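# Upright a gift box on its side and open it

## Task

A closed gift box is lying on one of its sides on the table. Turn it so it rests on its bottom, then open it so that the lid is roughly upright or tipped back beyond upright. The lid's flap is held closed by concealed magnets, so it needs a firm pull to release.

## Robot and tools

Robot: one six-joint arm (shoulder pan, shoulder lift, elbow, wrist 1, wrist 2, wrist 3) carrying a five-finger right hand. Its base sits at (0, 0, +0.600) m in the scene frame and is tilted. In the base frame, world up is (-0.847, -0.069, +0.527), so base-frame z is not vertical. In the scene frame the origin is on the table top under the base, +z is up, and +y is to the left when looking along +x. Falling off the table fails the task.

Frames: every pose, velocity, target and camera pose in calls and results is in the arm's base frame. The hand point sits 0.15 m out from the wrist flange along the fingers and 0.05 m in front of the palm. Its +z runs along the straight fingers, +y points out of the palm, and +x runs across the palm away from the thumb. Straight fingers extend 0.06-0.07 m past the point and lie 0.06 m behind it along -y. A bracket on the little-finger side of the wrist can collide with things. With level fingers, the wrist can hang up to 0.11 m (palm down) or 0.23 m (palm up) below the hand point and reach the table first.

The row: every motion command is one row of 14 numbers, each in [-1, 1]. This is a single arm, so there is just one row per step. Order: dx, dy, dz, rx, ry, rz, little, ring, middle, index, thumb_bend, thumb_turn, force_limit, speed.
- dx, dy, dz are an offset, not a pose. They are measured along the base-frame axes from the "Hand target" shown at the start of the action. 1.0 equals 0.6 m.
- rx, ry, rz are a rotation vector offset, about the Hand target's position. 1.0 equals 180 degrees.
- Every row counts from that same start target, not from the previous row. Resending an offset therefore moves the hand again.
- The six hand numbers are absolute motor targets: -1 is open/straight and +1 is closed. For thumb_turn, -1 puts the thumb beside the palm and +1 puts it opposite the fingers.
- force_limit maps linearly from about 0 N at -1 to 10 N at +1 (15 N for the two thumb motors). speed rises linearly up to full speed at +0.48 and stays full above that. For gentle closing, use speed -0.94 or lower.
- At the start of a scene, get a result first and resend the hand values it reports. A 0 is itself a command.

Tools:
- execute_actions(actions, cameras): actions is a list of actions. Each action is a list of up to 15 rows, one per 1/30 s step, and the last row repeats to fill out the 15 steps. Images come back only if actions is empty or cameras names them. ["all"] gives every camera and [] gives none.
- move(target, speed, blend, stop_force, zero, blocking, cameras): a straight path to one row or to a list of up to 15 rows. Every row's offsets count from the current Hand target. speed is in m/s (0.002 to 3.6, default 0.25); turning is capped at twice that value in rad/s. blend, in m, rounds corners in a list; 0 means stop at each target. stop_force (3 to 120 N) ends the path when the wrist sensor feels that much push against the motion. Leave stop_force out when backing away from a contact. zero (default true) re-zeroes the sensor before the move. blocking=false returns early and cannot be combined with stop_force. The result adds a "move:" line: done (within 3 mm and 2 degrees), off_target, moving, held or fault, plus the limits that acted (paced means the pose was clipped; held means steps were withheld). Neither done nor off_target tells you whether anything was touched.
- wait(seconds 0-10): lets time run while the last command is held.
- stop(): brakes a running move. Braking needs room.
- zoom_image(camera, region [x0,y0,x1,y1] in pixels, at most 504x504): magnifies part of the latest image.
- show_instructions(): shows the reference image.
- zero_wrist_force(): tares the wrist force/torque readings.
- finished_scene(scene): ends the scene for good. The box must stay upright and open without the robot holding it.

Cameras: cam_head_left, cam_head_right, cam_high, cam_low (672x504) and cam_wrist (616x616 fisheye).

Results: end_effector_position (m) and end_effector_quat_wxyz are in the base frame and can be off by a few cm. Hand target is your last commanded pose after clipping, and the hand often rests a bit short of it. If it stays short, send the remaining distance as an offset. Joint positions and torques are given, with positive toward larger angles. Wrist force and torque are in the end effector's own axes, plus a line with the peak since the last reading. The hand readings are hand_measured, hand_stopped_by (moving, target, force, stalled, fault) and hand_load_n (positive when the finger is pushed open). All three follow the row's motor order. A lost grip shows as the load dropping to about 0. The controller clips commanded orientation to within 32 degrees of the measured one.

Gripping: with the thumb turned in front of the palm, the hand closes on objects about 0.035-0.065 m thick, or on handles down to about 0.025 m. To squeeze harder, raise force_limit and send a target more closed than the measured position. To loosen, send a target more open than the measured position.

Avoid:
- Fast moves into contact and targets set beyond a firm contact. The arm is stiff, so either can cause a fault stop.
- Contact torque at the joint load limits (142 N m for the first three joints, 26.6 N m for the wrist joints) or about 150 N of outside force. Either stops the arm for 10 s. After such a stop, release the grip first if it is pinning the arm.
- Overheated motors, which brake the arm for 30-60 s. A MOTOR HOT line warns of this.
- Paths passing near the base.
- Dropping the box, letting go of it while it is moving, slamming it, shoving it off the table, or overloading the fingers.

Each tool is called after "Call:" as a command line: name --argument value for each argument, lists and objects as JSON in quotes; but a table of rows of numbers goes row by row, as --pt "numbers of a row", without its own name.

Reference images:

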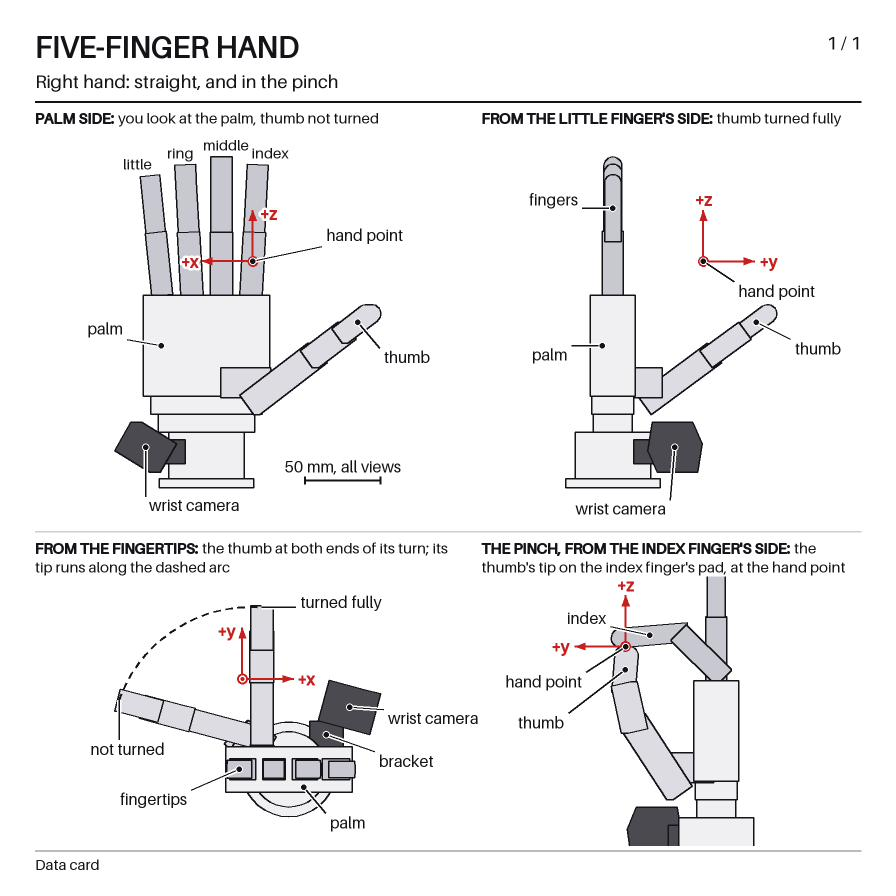

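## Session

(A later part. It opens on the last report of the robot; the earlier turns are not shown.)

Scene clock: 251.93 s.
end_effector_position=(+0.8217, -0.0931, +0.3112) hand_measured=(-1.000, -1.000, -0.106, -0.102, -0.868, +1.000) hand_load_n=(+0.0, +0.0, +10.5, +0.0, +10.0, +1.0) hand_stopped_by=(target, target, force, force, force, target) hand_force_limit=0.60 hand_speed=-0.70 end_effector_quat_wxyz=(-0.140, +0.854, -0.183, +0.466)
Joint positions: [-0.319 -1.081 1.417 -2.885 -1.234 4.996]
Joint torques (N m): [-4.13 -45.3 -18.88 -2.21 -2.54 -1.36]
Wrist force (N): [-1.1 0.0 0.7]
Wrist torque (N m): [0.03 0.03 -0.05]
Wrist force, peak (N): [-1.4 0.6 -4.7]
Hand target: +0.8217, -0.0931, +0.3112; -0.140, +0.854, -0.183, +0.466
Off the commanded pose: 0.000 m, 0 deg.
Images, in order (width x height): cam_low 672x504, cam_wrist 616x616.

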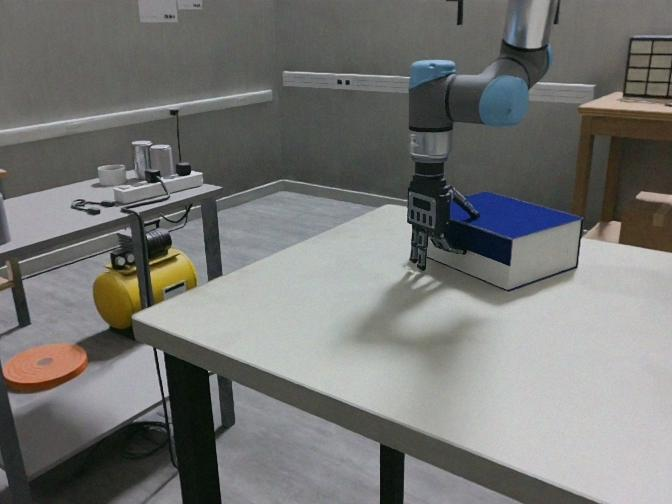

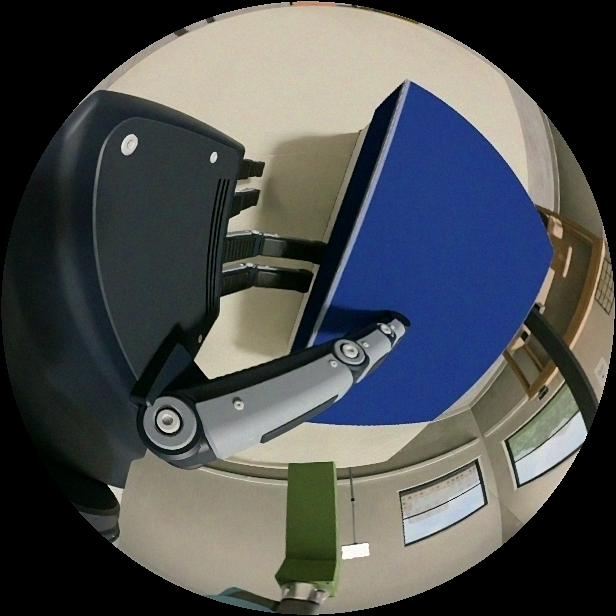

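Call:
move --target '[-0.0141, -0.0011, 0.0088, 0,0,0, -1,-1,-0.1,0.05,0.4,1,0.6,-0.7]' --speed 0.02 --cameras '["cam_low","cam_wrist","cam_high"]'

Call:
zoom_image --camera "cam_low" --region '[340, 130, 600, 310]'

Scene clock: 253.10 s.
end_effector_position=(+0.8131, -0.0938, +0.3165) hand_measured=(-1.000, -1.000, -0.104, -0.102, -0.866, +1.000) hand_load_n=(+0.0, +0.0, +0.0, +0.0, +0.0, +0.0) hand_stopped_by=(target, target, force, force, force, target) hand_force_limit=0.60 hand_speed=-0.70 end_effector_quat_wxyz=(-0.140, +0.854, -0.183, +0.466)
Joint positions: [-0.325 -1.105 1.439 -2.882 -1.23 4.993]
Joint torques (N m): [-5.81 -44.72 -20.81 -1.3 0.92 -1.57]
Wrist force (N): [-1.3 -0.4 1.1]
Wrist torque (N m): [0.04 0.06 0.05]
Wrist force, peak (N): [-1.3 -0.2 3.0]
Hand target: +0.8132, -0.0938, +0.3165; -0.140, +0.854, -0.183, +0.466
Off the commanded pose: 0.000 m, 0 deg.
move: done
Images, in order (width x height): cam_high 672x504, cam_low 672x504, cam_wrist 616x616.

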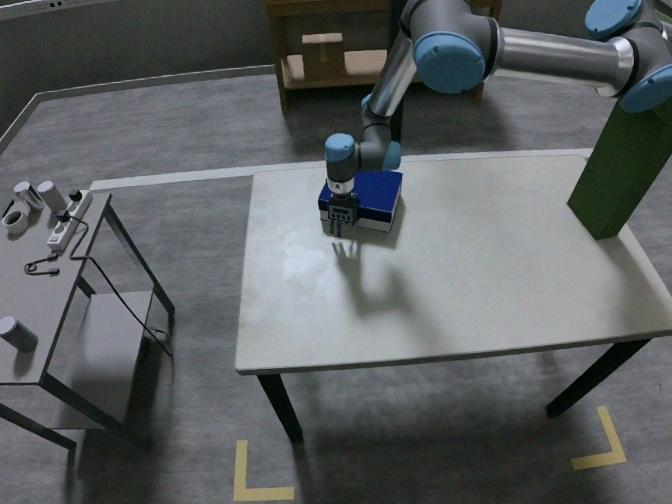

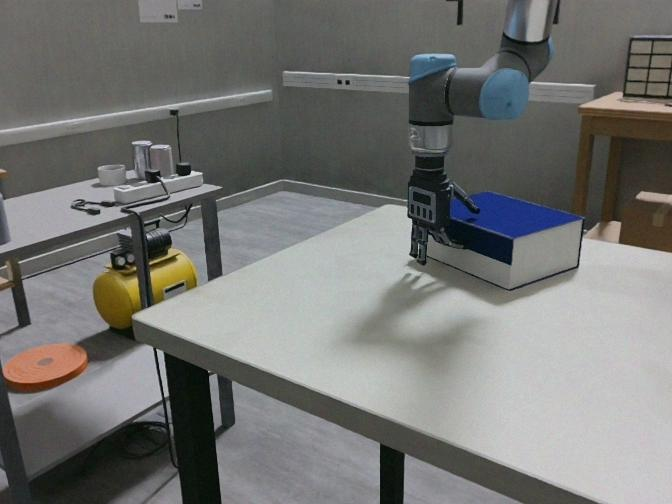

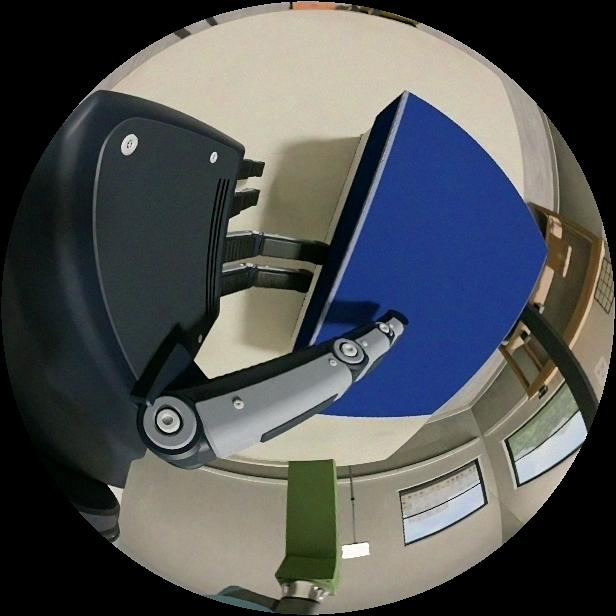

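Scaled by 1.938 from the camera's 672x504 image, which has a finer 960x720 frame.

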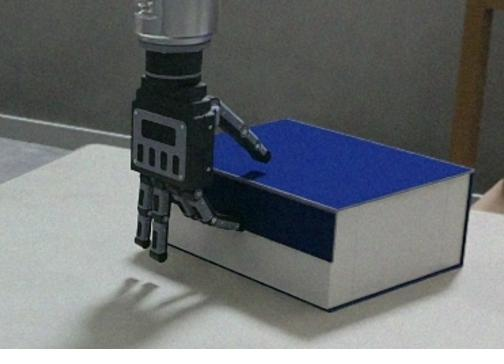

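Call:
move --target '[0,0,0, 0,0,0, -1,-1,-1,-1,-1,1,0.5,0.3]'

Call:
move --target '[-0.24, -0.0193, 0.1496, 0,0,0, -1,-1,-1,-1,-1,-1,0.5,0.3]' --speed 0.3 --cameras '["cam_head_left","cam_high"]'

Call:
zoom_image --camera "cam_head_left" --region '[260, 200, 400, 305]'

Call:
zoom_image --camera "cam_head_left" --region '[0, 120, 200, 360]'

Scene clock: 256.70 s.
end_effector_position=(+0.8132, -0.0938, +0.3165) hand_measured=(-1.000, -1.000, -1.000, -1.000, -1.000, +1.000) hand_load_n=(+0.0, +0.0, +0.0, +0.0, +0.0, +0.0) hand_stopped_by=(target, target, target, target, target, target) hand_force_limit=0.50 hand_speed=0.30 end_effector_quat_wxyz=(-0.140, +0.854, -0.183, +0.466)
Joint positions: [-0.325 -1.104 1.438 -2.882 -1.23 4.993]
Joint torques (N m): [10.76 -43.73 -16.7 -3.25 -2.09 1.47]
Wrist force (N): [-1.2 -0.7 1.3]
Wrist torque (N m): [-0.02 0.05 0.04]
Wrist force, peak (N): [-1.3 -0.7 1.4]
Hand target: +0.8132, -0.0938, +0.3165; -0.140, +0.854, -0.183, +0.466
Off the commanded pose: 0.000 m, 0 deg.
move: done

Scene clock: 257.80 s.
end_effector_position=(+0.6693, -0.1054, +0.4063) hand_measured=(-1.000, -1.000, -1.000, -1.000, -1.000, -1.000) hand_load_n=(+0.0, +0.0, +0.0, +0.0, +0.0, +0.0) hand_stopped_by=(target, target, target, target, target, target) hand_force_limit=0.50 hand_speed=0.30 end_effector_quat_wxyz=(-0.140, +0.854, -0.183, +0.466)
Joint positions: [-0.443 -1.499 1.709 -2.73 -1.132 4.92]
Joint torques (N m): [5.34 -57.7 -10.79 -0.34 -1.52 2.35]
Wrist force (N): [-0.9 -0.4 1.0]
Wrist torque (N m): [0.01 0.03 -0.01]
Wrist force, peak (N): [-1.4 -0.6 3.2]
Hand target: +0.6692, -0.1054, +0.4063; -0.140, +0.854, -0.183, +0.466
Off the commanded pose: 0.000 m, 0 deg.
move: done
Images, in order (width x height): cam_head_left 672x504, cam_high 672x504.

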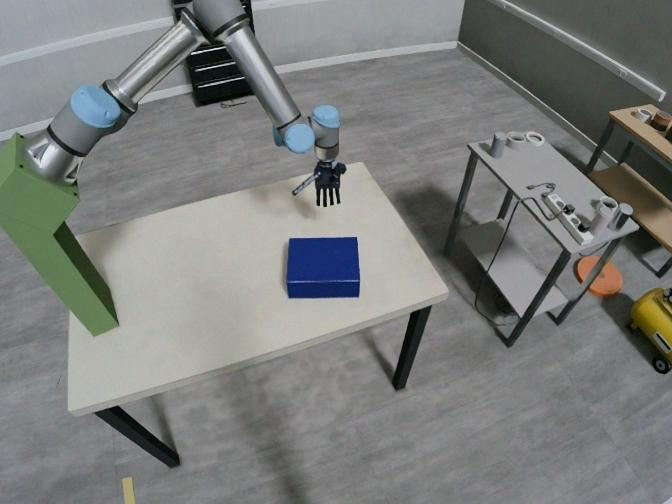

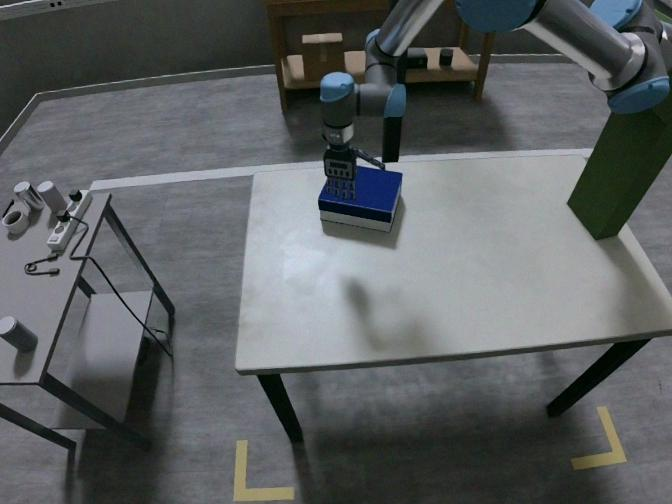

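Scaled by 3.600 from the camera's 672x504 image, which has a finer 960x720 frame.

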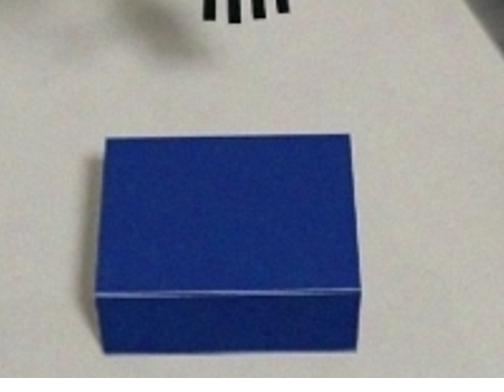

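Scaled by 2.100 from the camera's 672x504 image, which has a finer 960x720 frame.

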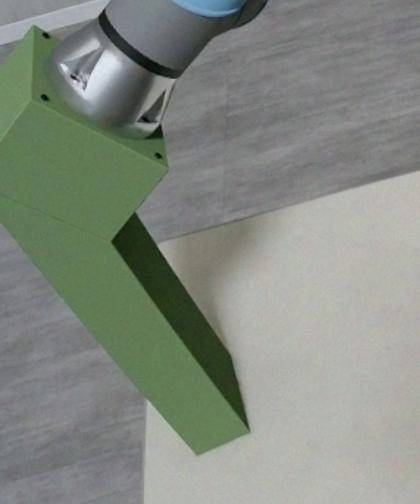

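Call:
move --pt "-0.0845 -0.3027 -0.1747 0 0 0 -1 -1 -1 -1 -1 -1 0.5 0.3" --pt "0.0284 -0.2937 -0.2451 0 0 0 -1 -1 -1 -1 -1 -1 0.5 0.3" --speed '[0.3,0.15]' --blend '[0.02,0]'

Call:
move --target '[0.0353,0.0028,-0.022,0,0,0,-1,-1,-1,-1,-1,-1,0.5,0.3]' --speed 0.02 --stop_force 12 --cameras '["cam_head_left","cam_wrist"]'

Scene clock: 261.60 s.
end_effector_position=(+0.6862, -0.2815, +0.2593) hand_measured=(-1.000, -1.000, -1.000, -1.000, -1.000, -1.000) hand_load_n=(+0.0, +0.0, +0.0, +0.0, +0.0, +0.0) hand_stopped_by=(target, target, target, target, target, target) hand_force_limit=0.50 hand_speed=0.30 end_effector_quat_wxyz=(-0.140, +0.854, -0.183, +0.466)
Joint positions: [-0.715 -1.228 1.758 -2.947 -0.919 4.722]
Joint torques (N m): [-18.49 -31.6 -1.83 -2.41 1.82 -1.88]
Wrist force (N): [-0.6 -0.3 1.2]
Wrist torque (N m): [0.04 -0.01 0.10]
Wrist force, peak (N): [-0.7 -2.6 1.1]
Hand target: +0.6863, -0.2816, +0.2592; -0.140, +0.854, -0.183, +0.466
Off the commanded pose: 0.000 m, 0 deg.
move: done

Scene clock: 263.00 s.
end_effector_position=(+0.6924, -0.2811, +0.2554) hand_measured=(-1.000, -1.000, -1.000, -1.000, -1.000, -1.000) hand_load_n=(+0.0, +0.0, +0.0, +0.0, +0.0, +0.0) hand_stopped_by=(target, target, target, target, target, target) hand_force_limit=0.50 hand_speed=0.30 end_effector_quat_wxyz=(-0.140, +0.854, -0.183, +0.466)
Joint positions: [-0.707 -1.211 1.746 -2.956 -0.925 4.729]
Joint torques (N m): [-23.65 -33.16 9.09 0.68 2.24 -2.5]
Wrist force (N): [0.2 -0.3 -7.1]
Wrist torque (N m): [0.53 0.26 0.11]
Wrist force, peak (N): [-5.9 -0.2 -27.5]
Hand target: +0.6924, -0.2811, +0.2554; -0.140, +0.854, -0.183, +0.466 (not the last commanded pose)
Off the commanded pose: 0.018 m, 0 deg.
move: contact
Images, in order (width x height): cam_head_left 672x504, cam_wrist 616x616.

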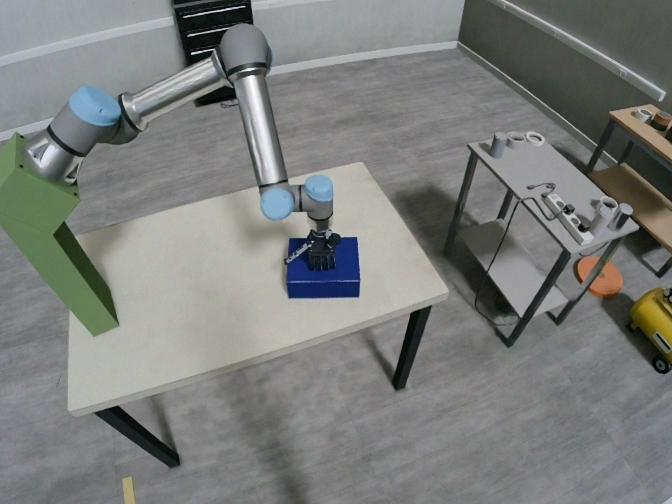

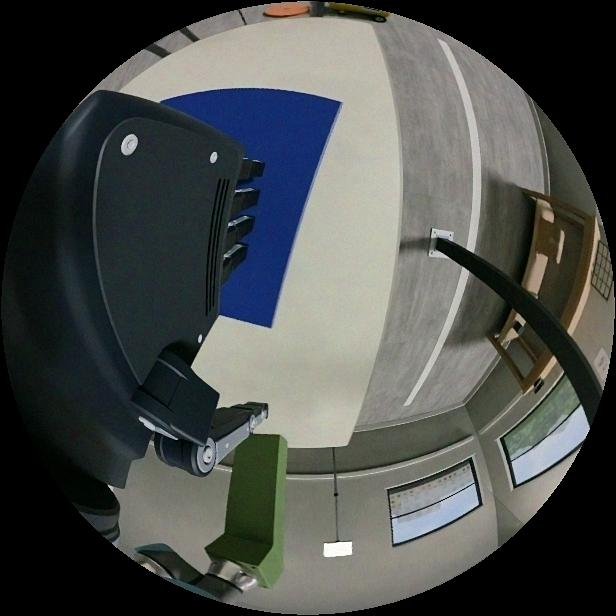

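Call:
move --target '[-0.0782,0.087,-0.1157,0.0607,0.0049,-0.0378,-1,-1,-1,-1,-1,-1,0.5,0.3]' --speed 0.1 --cameras '["cam_head_left"]'

Call:
zoom_image --camera "cam_head_left" --region '[230, 180, 390, 310]'

Scene clock: 265.17 s.
end_effector_position=(+0.6454, -0.2289, +0.1859) hand_measured=(-1.000, -1.000, -1.000, -1.000, -1.000, -1.000) hand_load_n=(+0.0, +0.0, +0.0, +0.0, -0.5, +0.0) hand_stopped_by=(target, target, target, target, target, target) hand_force_limit=0.50 hand_speed=0.30 end_effector_quat_wxyz=(-0.191, +0.828, -0.278, +0.447)
Joint positions: [-0.703 -1.229 1.975 -3.169 -0.929 4.957]
Joint torques (N m): [-0.49 -22.81 -9.71 -2.15 -2.36 -0.79]
Wrist force (N): [-4.7 -0.4 -17.1]
Wrist torque (N m): [1.10 0.08 -0.16]
Wrist force, peak (N): [-4.7 -0.4 -17.1]
Hand target: +0.6454, -0.2289, +0.1860; -0.191, +0.828, -0.278, +0.447
Off the commanded pose: 0.000 m, 0 deg.
move: done
Images, in order (width x height): cam_head_left 672x504.

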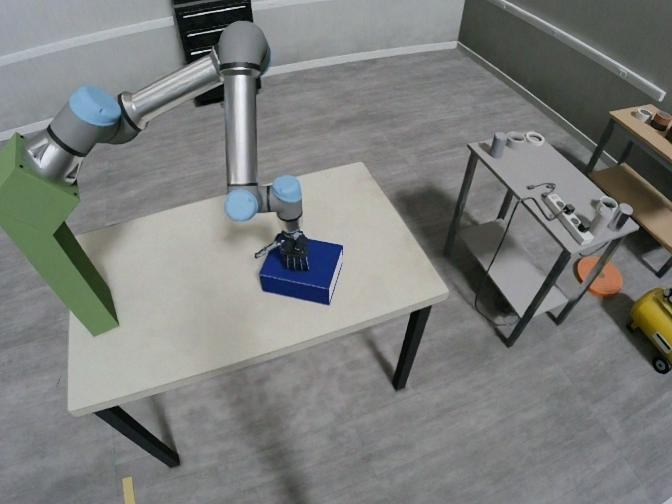

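Scaled by 3.150 from the camera's 672x504 image, which has a finer 960x720 frame.

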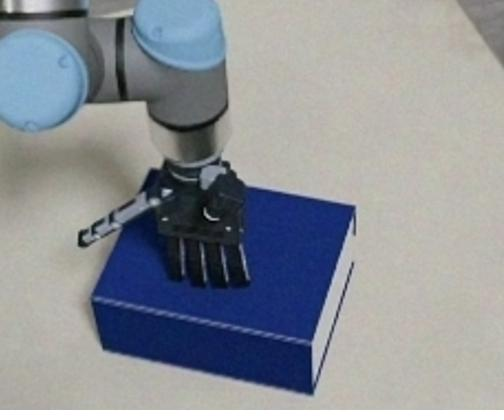

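Call:
move --target '[-0.0765,0.0981,-0.1083,0.0752,0.006,-0.0469,-1,-1,-1,-1,-1,-1,0.5,0.3]' --speed 0.1

Scene clock: 267.50 s.
end_effector_position=(+0.5995, -0.1700, +0.1209) hand_measured=(-1.000, -1.000, -1.000, -1.000, -1.000, -1.000) hand_load_n=(+0.0, -0.5, -0.5, +0.0, +0.0, +0.0) hand_stopped_by=(target, target, target, target, target, target) hand_force_limit=0.50 hand_speed=0.30 end_effector_quat_wxyz=(-0.251, +0.782, -0.391, +0.416)
Joint positions: [-0.694 -1.203 2.177 -3.4 -0.936 5.244]
Joint torques (N m): [-3.42 -44.47 -7.81 -1.74 -1.92 -0.67]
Wrist force (N): [-2.0 0.3 -0.3]
Wrist torque (N m): [0.12 0.01 0.02]
Wrist force, peak (N): [-5.1 -0.5 -17.3]
Hand target: +0.5995, -0.1701, +0.1210; -0.251, +0.782, -0.391, +0.416
Off the commanded pose: 0.000 m, 0 deg.
move: done

Call:
move --target '[0.0141,0.0011,-0.0088,0,0,0,-1,-1,-1,-1,-1,-1,0.5,0.3]' --speed 0.02 --stop_force 14 --cameras '["cam_head_left"]'

Call:
zoom_image --camera "cam_head_left" --region '[190, 180, 350, 310]'

Scene clock: 268.90 s.
end_effector_position=(+0.6001, -0.1701, +0.1208) hand_measured=(-1.000, -1.000, -1.000, -1.000, -1.000, -1.000) hand_load_n=(+0.0, +0.0, -1.0, +0.0, +0.0, +0.0) hand_stopped_by=(target, target, target, target, target, target) hand_force_limit=0.50 hand_speed=0.30 end_effector_quat_wxyz=(-0.251, +0.782, -0.391, +0.416)
Joint positions: [-0.693 -1.202 2.175 -3.401 -0.936 5.244]
Joint torques (N m): [-20.35 -20.81 13.08 -2.84 1.9 -2.42]
Wrist force (N): [-3.5 0.3 -12.6]
Wrist torque (N m): [0.84 0.16 -0.08]
Wrist force, peak (N): [-5.2 0.5 -34.0]
Hand target: +0.6001, -0.1701, +0.1208; -0.251, +0.782, -0.391, +0.416 (not the last commanded pose)
Off the commanded pose: 0.009 m, 0 deg.
move: contact
Images, in order (width x height): cam_head_left 672x504.

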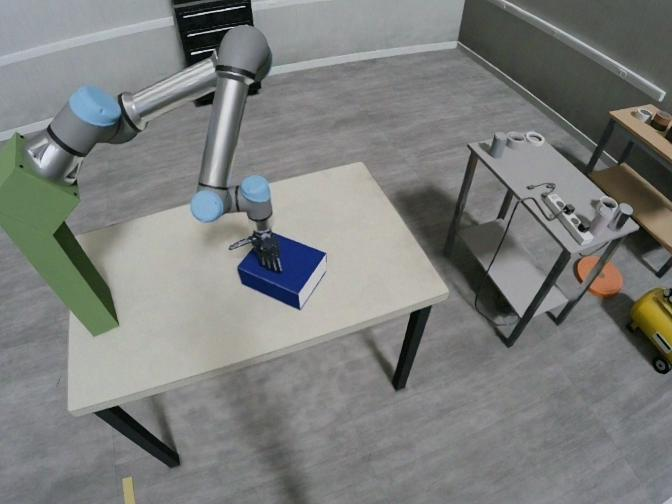

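Scaled by 3.150 from the camera's 672x504 image, which has a finer 960x720 frame.

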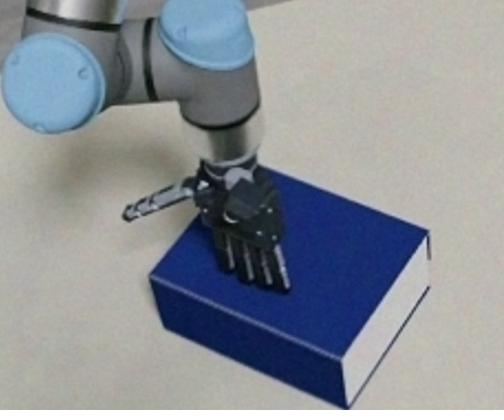

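Call:
move --target '[-0.0702,0.1009,-0.1023,0.08,0.0064,-0.0499,-1,-1,-1,-1,-1,-1,0.5,0.3]' --speed 0.1 --cameras '["cam_head_left","cam_high"]'

Call:
zoom_image --camera "cam_head_left" --region '[150, 180, 310, 310]'

Scene clock: 271.30 s.
end_effector_position=(+0.5579, -0.1095, +0.0593) hand_measured=(-1.000, -1.000, -1.000, -1.000, -1.000, -1.000) hand_load_n=(+0.0, +0.0, +0.0, +0.0, -0.5, +0.0) hand_stopped_by=(target, target, target, target, target, target) hand_force_limit=0.50 hand_speed=0.30 end_effector_quat_wxyz=(-0.310, +0.715, -0.502, +0.374)
Joint positions: [-0.68 -1.106 2.344 -3.671 -0.946 5.552]
Joint torques (N m): [1.84 -28.94 -8.06 0.99 -1.71 -0.6]
Wrist force (N): [-0.7 -1.1 -37.1]
Wrist torque (N m): [2.40 0.90 0.02]
Wrist force, peak (N): [-0.5 -1.1 -37.1]
Hand target: +0.5580, -0.1095, +0.0594; -0.310, +0.715, -0.502, +0.375
Off the commanded pose: 0.000 m, 0 deg.
move: done
Images, in order (width x height): cam_head_left 672x504, cam_high 672x504.

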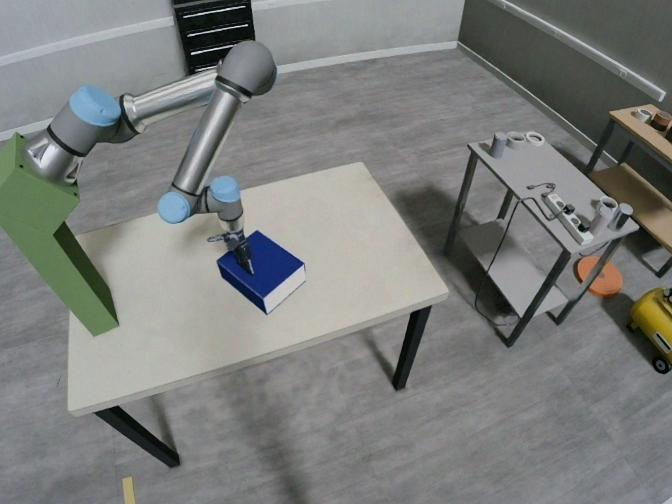

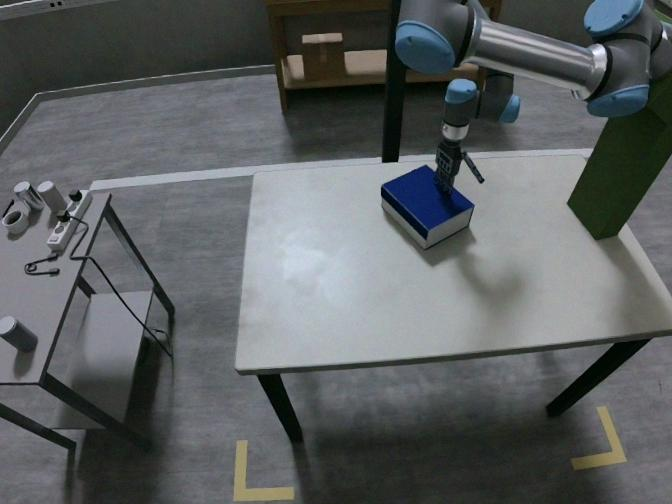

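Scaled by 3.150 from the camera's 672x504 image, which has a finer 960x720 frame.

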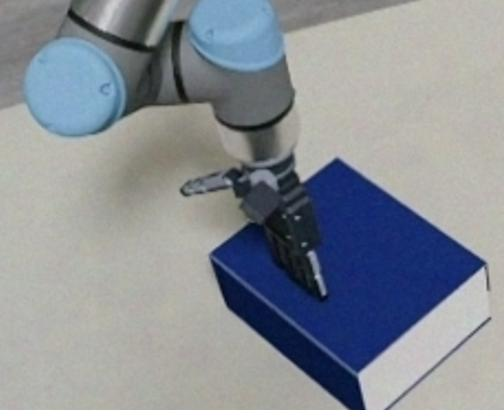

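Call:
move --target '[-0.0668,0.0718,-0.0965,0.0752,0.006,-0.0469,-1,-1,-1,-1,-1,-1,0.5,0.3]' --speed 0.1 --cameras '["cam_head_left","cam_high"]'

Call:
zoom_image --camera "cam_head_left" --region '[130, 180, 290, 310]'

Scene clock: 273.70 s.
end_effector_position=(+0.5178, -0.0665, +0.0015) hand_measured=(-1.000, -1.000, -1.000, -1.000, -1.000, -1.000) hand_load_n=(+0.0, +0.0, -1.5, +0.0, +0.0, +0.0) hand_stopped_by=(target, target, target, target, target, target) hand_force_limit=0.50 hand_speed=0.30 end_effector_quat_wxyz=(-0.359, +0.638, -0.597, +0.328)
Joint positions: [-0.7 -0.923 2.468 -3.969 -0.931 5.814]
Joint torques (N m): [0.82 -27.17 -6.33 -1.45 -1.24 -1.08]
Wrist force (N): [-2.6 0.8 -18.6]
Wrist torque (N m): [1.19 0.33 -0.05]
Wrist force, peak (N): [-1.2 -0.1 -37.4]
Hand target: +0.5179, -0.0665, +0.0015; -0.359, +0.638, -0.597, +0.328
Off the commanded pose: 0.000 m, 0 deg.
move: done
Images, in order (width x height): cam_head_left 672x504, cam_high 672x504.

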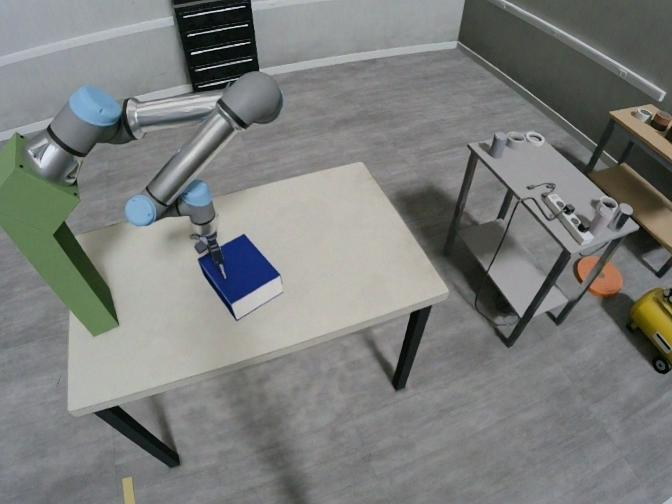

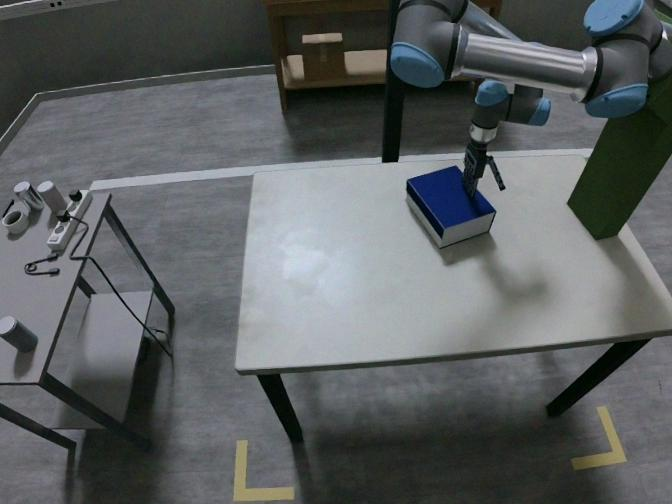

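Scaled by 3.150 from the camera's 672x504 image, which has a finer 960x720 frame.

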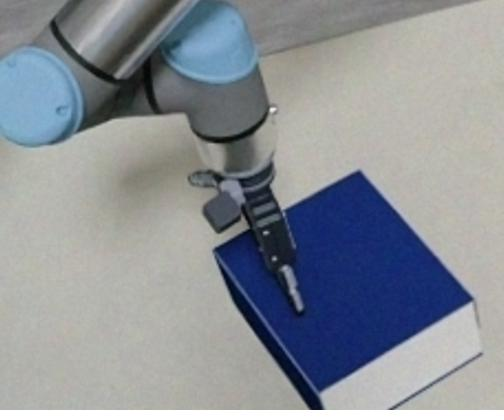

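Call:
move --target '[-0.0787,0.0688,-0.1187,0,0,0,-1,-1,-1,-1,-1,-1,0.5,0.3]' --speed 0.1 --cameras '["cam_head_left","cam_high"]'

Call:
zoom_image --camera "cam_head_left" --region '[80, 180, 260, 340]'

Scene clock: 275.63 s.
end_effector_position=(+0.4706, -0.0251, -0.0697) hand_measured=(-1.000, -1.000, -1.000, -1.000, -1.000, -1.000) hand_load_n=(+0.0, -0.5, -5.0, +0.0, +0.0, +0.0) hand_stopped_by=(target, target, target, target, target, target) hand_force_limit=0.50 hand_speed=0.30 end_effector_quat_wxyz=(-0.359, +0.638, -0.597, +0.328) end_effector_velocity=(+0.001, +0.000, +0.001) end_effector_angular_velocity=(-0.001, -0.005, +0.002)
Joint positions: [-0.696 -0.598 2.552 -4.38 -0.934 5.818]
Joint velocities: [0 0.001 -0.001 -0.005 0.003 0]
Joint torques (N m): [-16.31 -11.66 -7.47 -2.27 1.2 0.67]
Wrist force (N): [-5.1 3.0 -29.4]
Wrist torque (N m): [1.73 0.39 -0.20]
Wrist force, peak (N): [-5.1 3.0 -29.4]
Hand target: +0.4707, -0.0252, -0.0697; -0.359, +0.638, -0.597, +0.328
Off the commanded pose: 0.000 m, 0 deg.
move: done
Images, in order (width x height): cam_head_left 672x504, cam_high 672x504.

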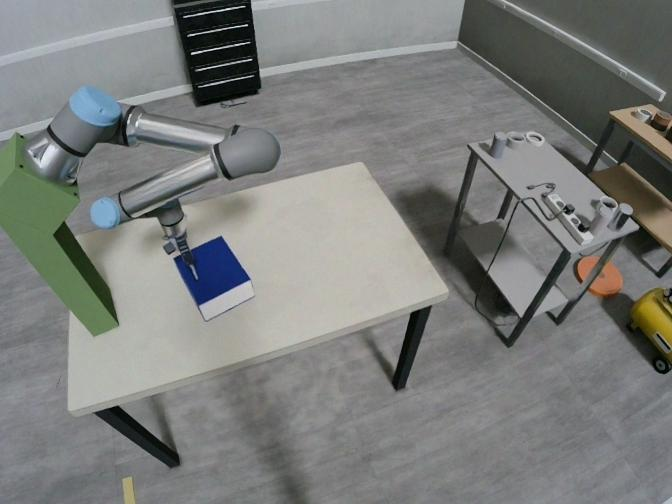

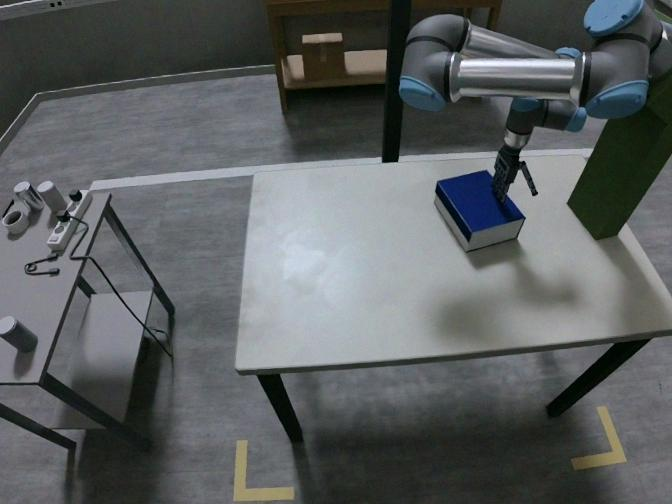

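Scaled by 2.800 from the camera's 672x504 image, which has a finer 960x720 frame.

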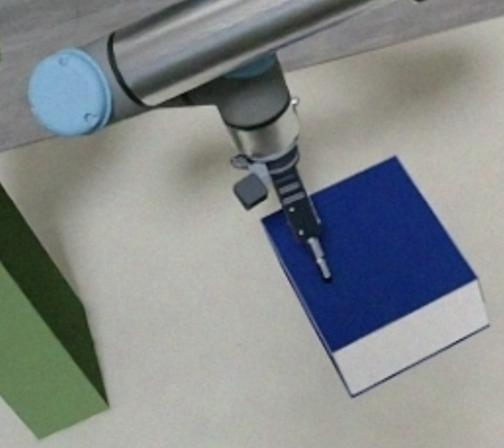

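Call:
move --pt "-0.1693 -0.0136 0.1056 0 0 0 -1 -1 -1 -1 -1 -1 0.5 0.3" --pt "0.13 -0.019 0.5218 0 0 0 -1 -1 -1 -1 -1 -1 0.5 0.3" --pt "0.13 -0.019 0.5218 -0.0249 0.3436 0.0045 -1 -1 -1 -1 -1 -1 0.5 0.3" --speed '[0.2,0.3,0.4]' --blend '[0.03,0.03,0]' --cameras '["all"]'

Scene clock: 279.50 s.
end_effector_position=(+0.3986, -0.0302, -0.0230) hand_measured=(-1.000, -1.000, -1.000, -1.000, -1.000, -1.000) hand_load_n=(+0.0, +0.0, +0.0, +0.0, +0.0, +0.0) hand_stopped_by=(target, target, target, target, target, target) hand_force_limit=0.50 hand_speed=0.30 end_effector_quat_wxyz=(-0.358, +0.638, -0.598, +0.329)
Joint positions: [-0.937 -0.638 2.823 -4.462 -0.767 5.592]
Joint torques (N m): [-4.17 -20.24 4.65 0.03 -2.7 -0.5]
Wrist force (N): [-0.7 -0.6 1.2]
Wrist torque (N m): [-0.04 -0.03 -0.02]
Wrist force, peak (N): [-5.9 3.2 -30.2]
Hand target: +0.3986, -0.0303, -0.0230; -0.358, +0.638, -0.598, +0.329 (not the last commanded pose)
Off the commanded pose: 0.306 m, 62 deg.
move: held (a check stopped the path); path passed 0 of 3 targets; limits=held
pose unreachable: on one or more control steps of this call, first in action 0 (counted from 0), an arm could not follow its commanded pose, so it was not sent that pose on those steps. It may still have moved: this result reports where it is.
cause: moving toward the commanded pose would bring two parts of the arm too close to each other (joints 3 (elbow) to 5 (wrist 2) lie between them).

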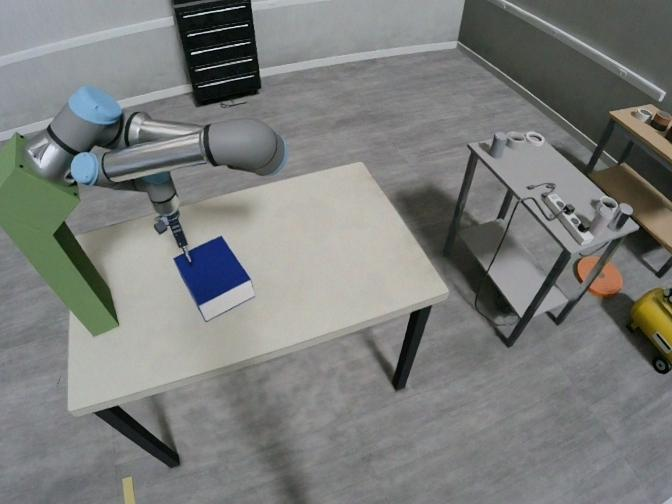

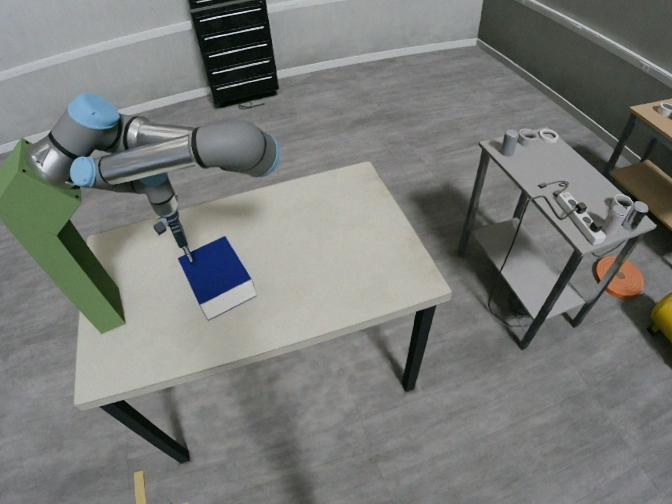

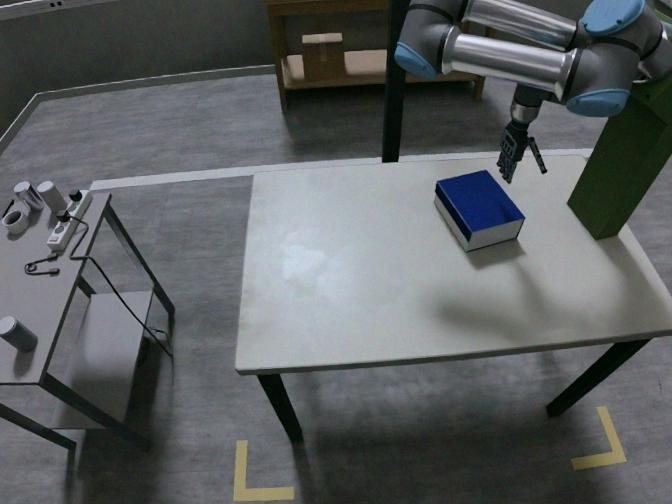

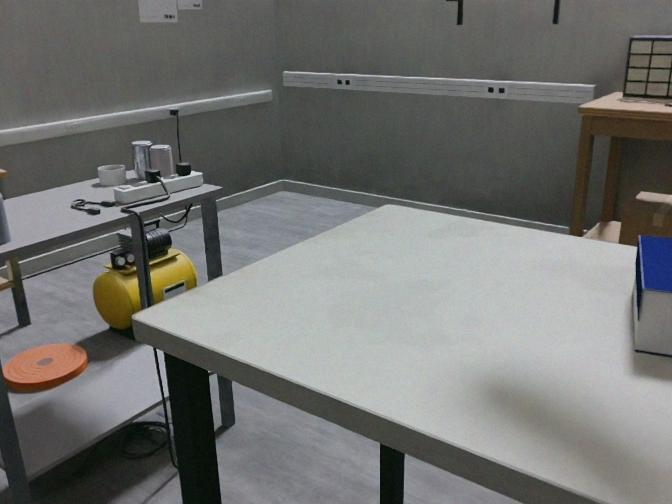

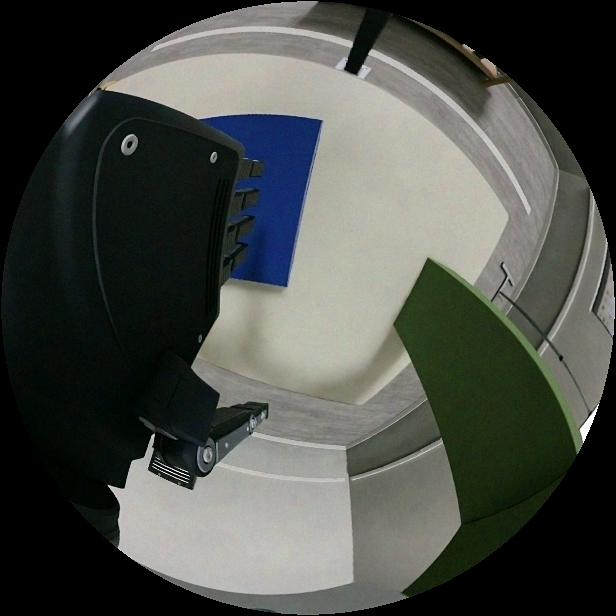

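Call:
move --pt "0.2245 -0.0117 0.4528 0 0 0 -1 -1 -1 -1 -1 -1 0.5 0.3" --pt "0.2245 -0.0117 0.4528 -0.0249 0.3436 0.0045 -1 -1 -1 -1 -1 -1 0.5 0.3" --speed '[0.3,0.4]' --blend '[0.03,0]' --cameras '["all"]'

Scene clock: 282.67 s.
end_effector_position=(+0.5332, -0.0372, +0.2486) hand_measured=(-1.000, -1.000, -1.000, -1.000, -1.000, -1.000) hand_load_n=(+0.5, +0.0, +0.0, +0.0, +0.0, +0.0) hand_stopped_by=(target, target, target, target, target, target) hand_force_limit=0.50 hand_speed=0.30 end_effector_quat_wxyz=(+0.022, +0.733, -0.680, -0.026) end_effector_velocity=(-0.001, +0.000, +0.000) end_effector_angular_velocity=(+0.001, +0.007, +0.001)
Joint positions: [-0.323 -1.294 1.476 -1.687 -1.589 5.886]
Joint velocities: [-0.001 0.001 -0.001 0.006 -0.002 -0.001]
Joint torques (N m): [-13.66 -42.73 -20.27 2.03 -0.36 -2.58]
Wrist force (N): [-1.3 -1.2 -0.1]
Wrist torque (N m): [0.02 0.06 0.06]
Wrist force, peak (N): [-0.9 1.7 1.5]
Hand target: +0.5333, -0.0373, +0.2487; +0.022, +0.733, -0.680, -0.026
Off the commanded pose: 0.000 m, 0 deg.
move: done

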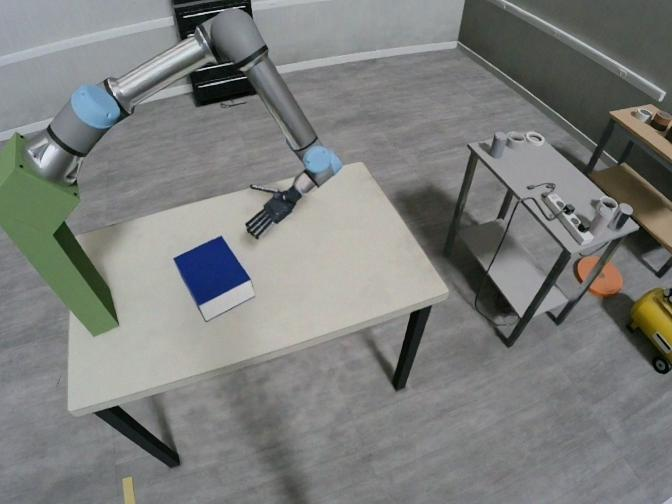

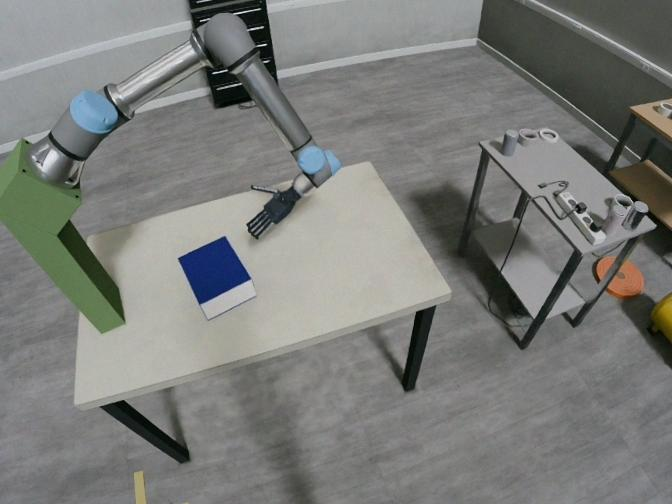

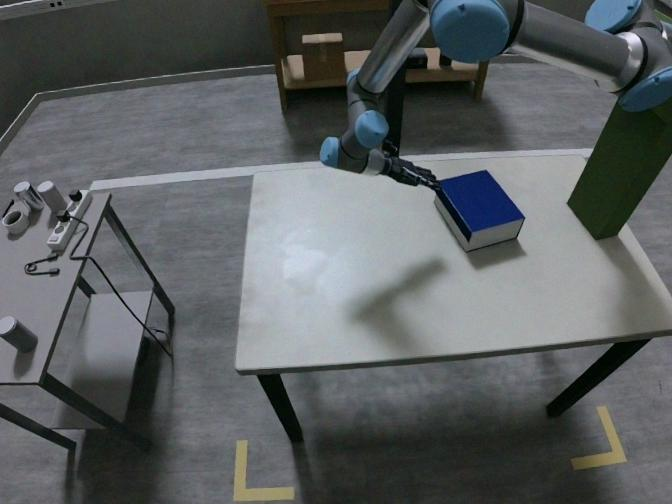

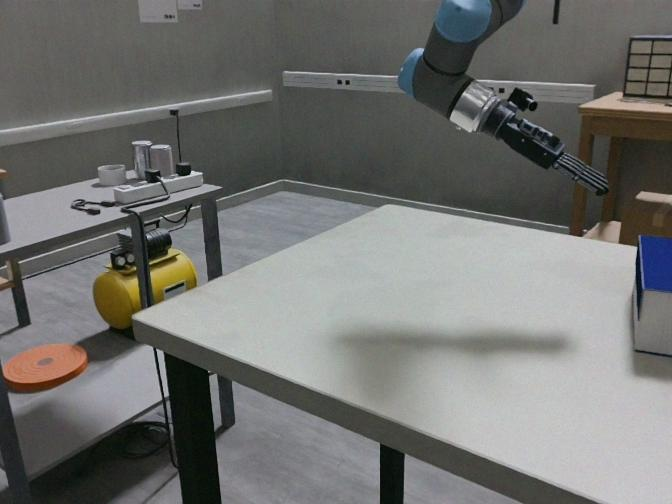

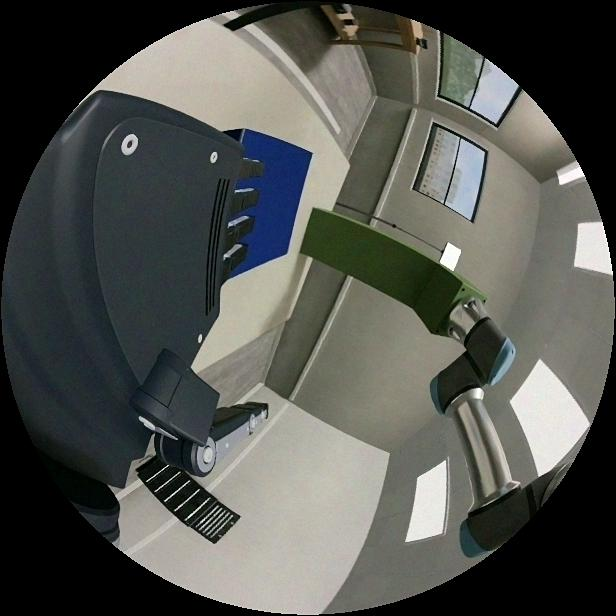

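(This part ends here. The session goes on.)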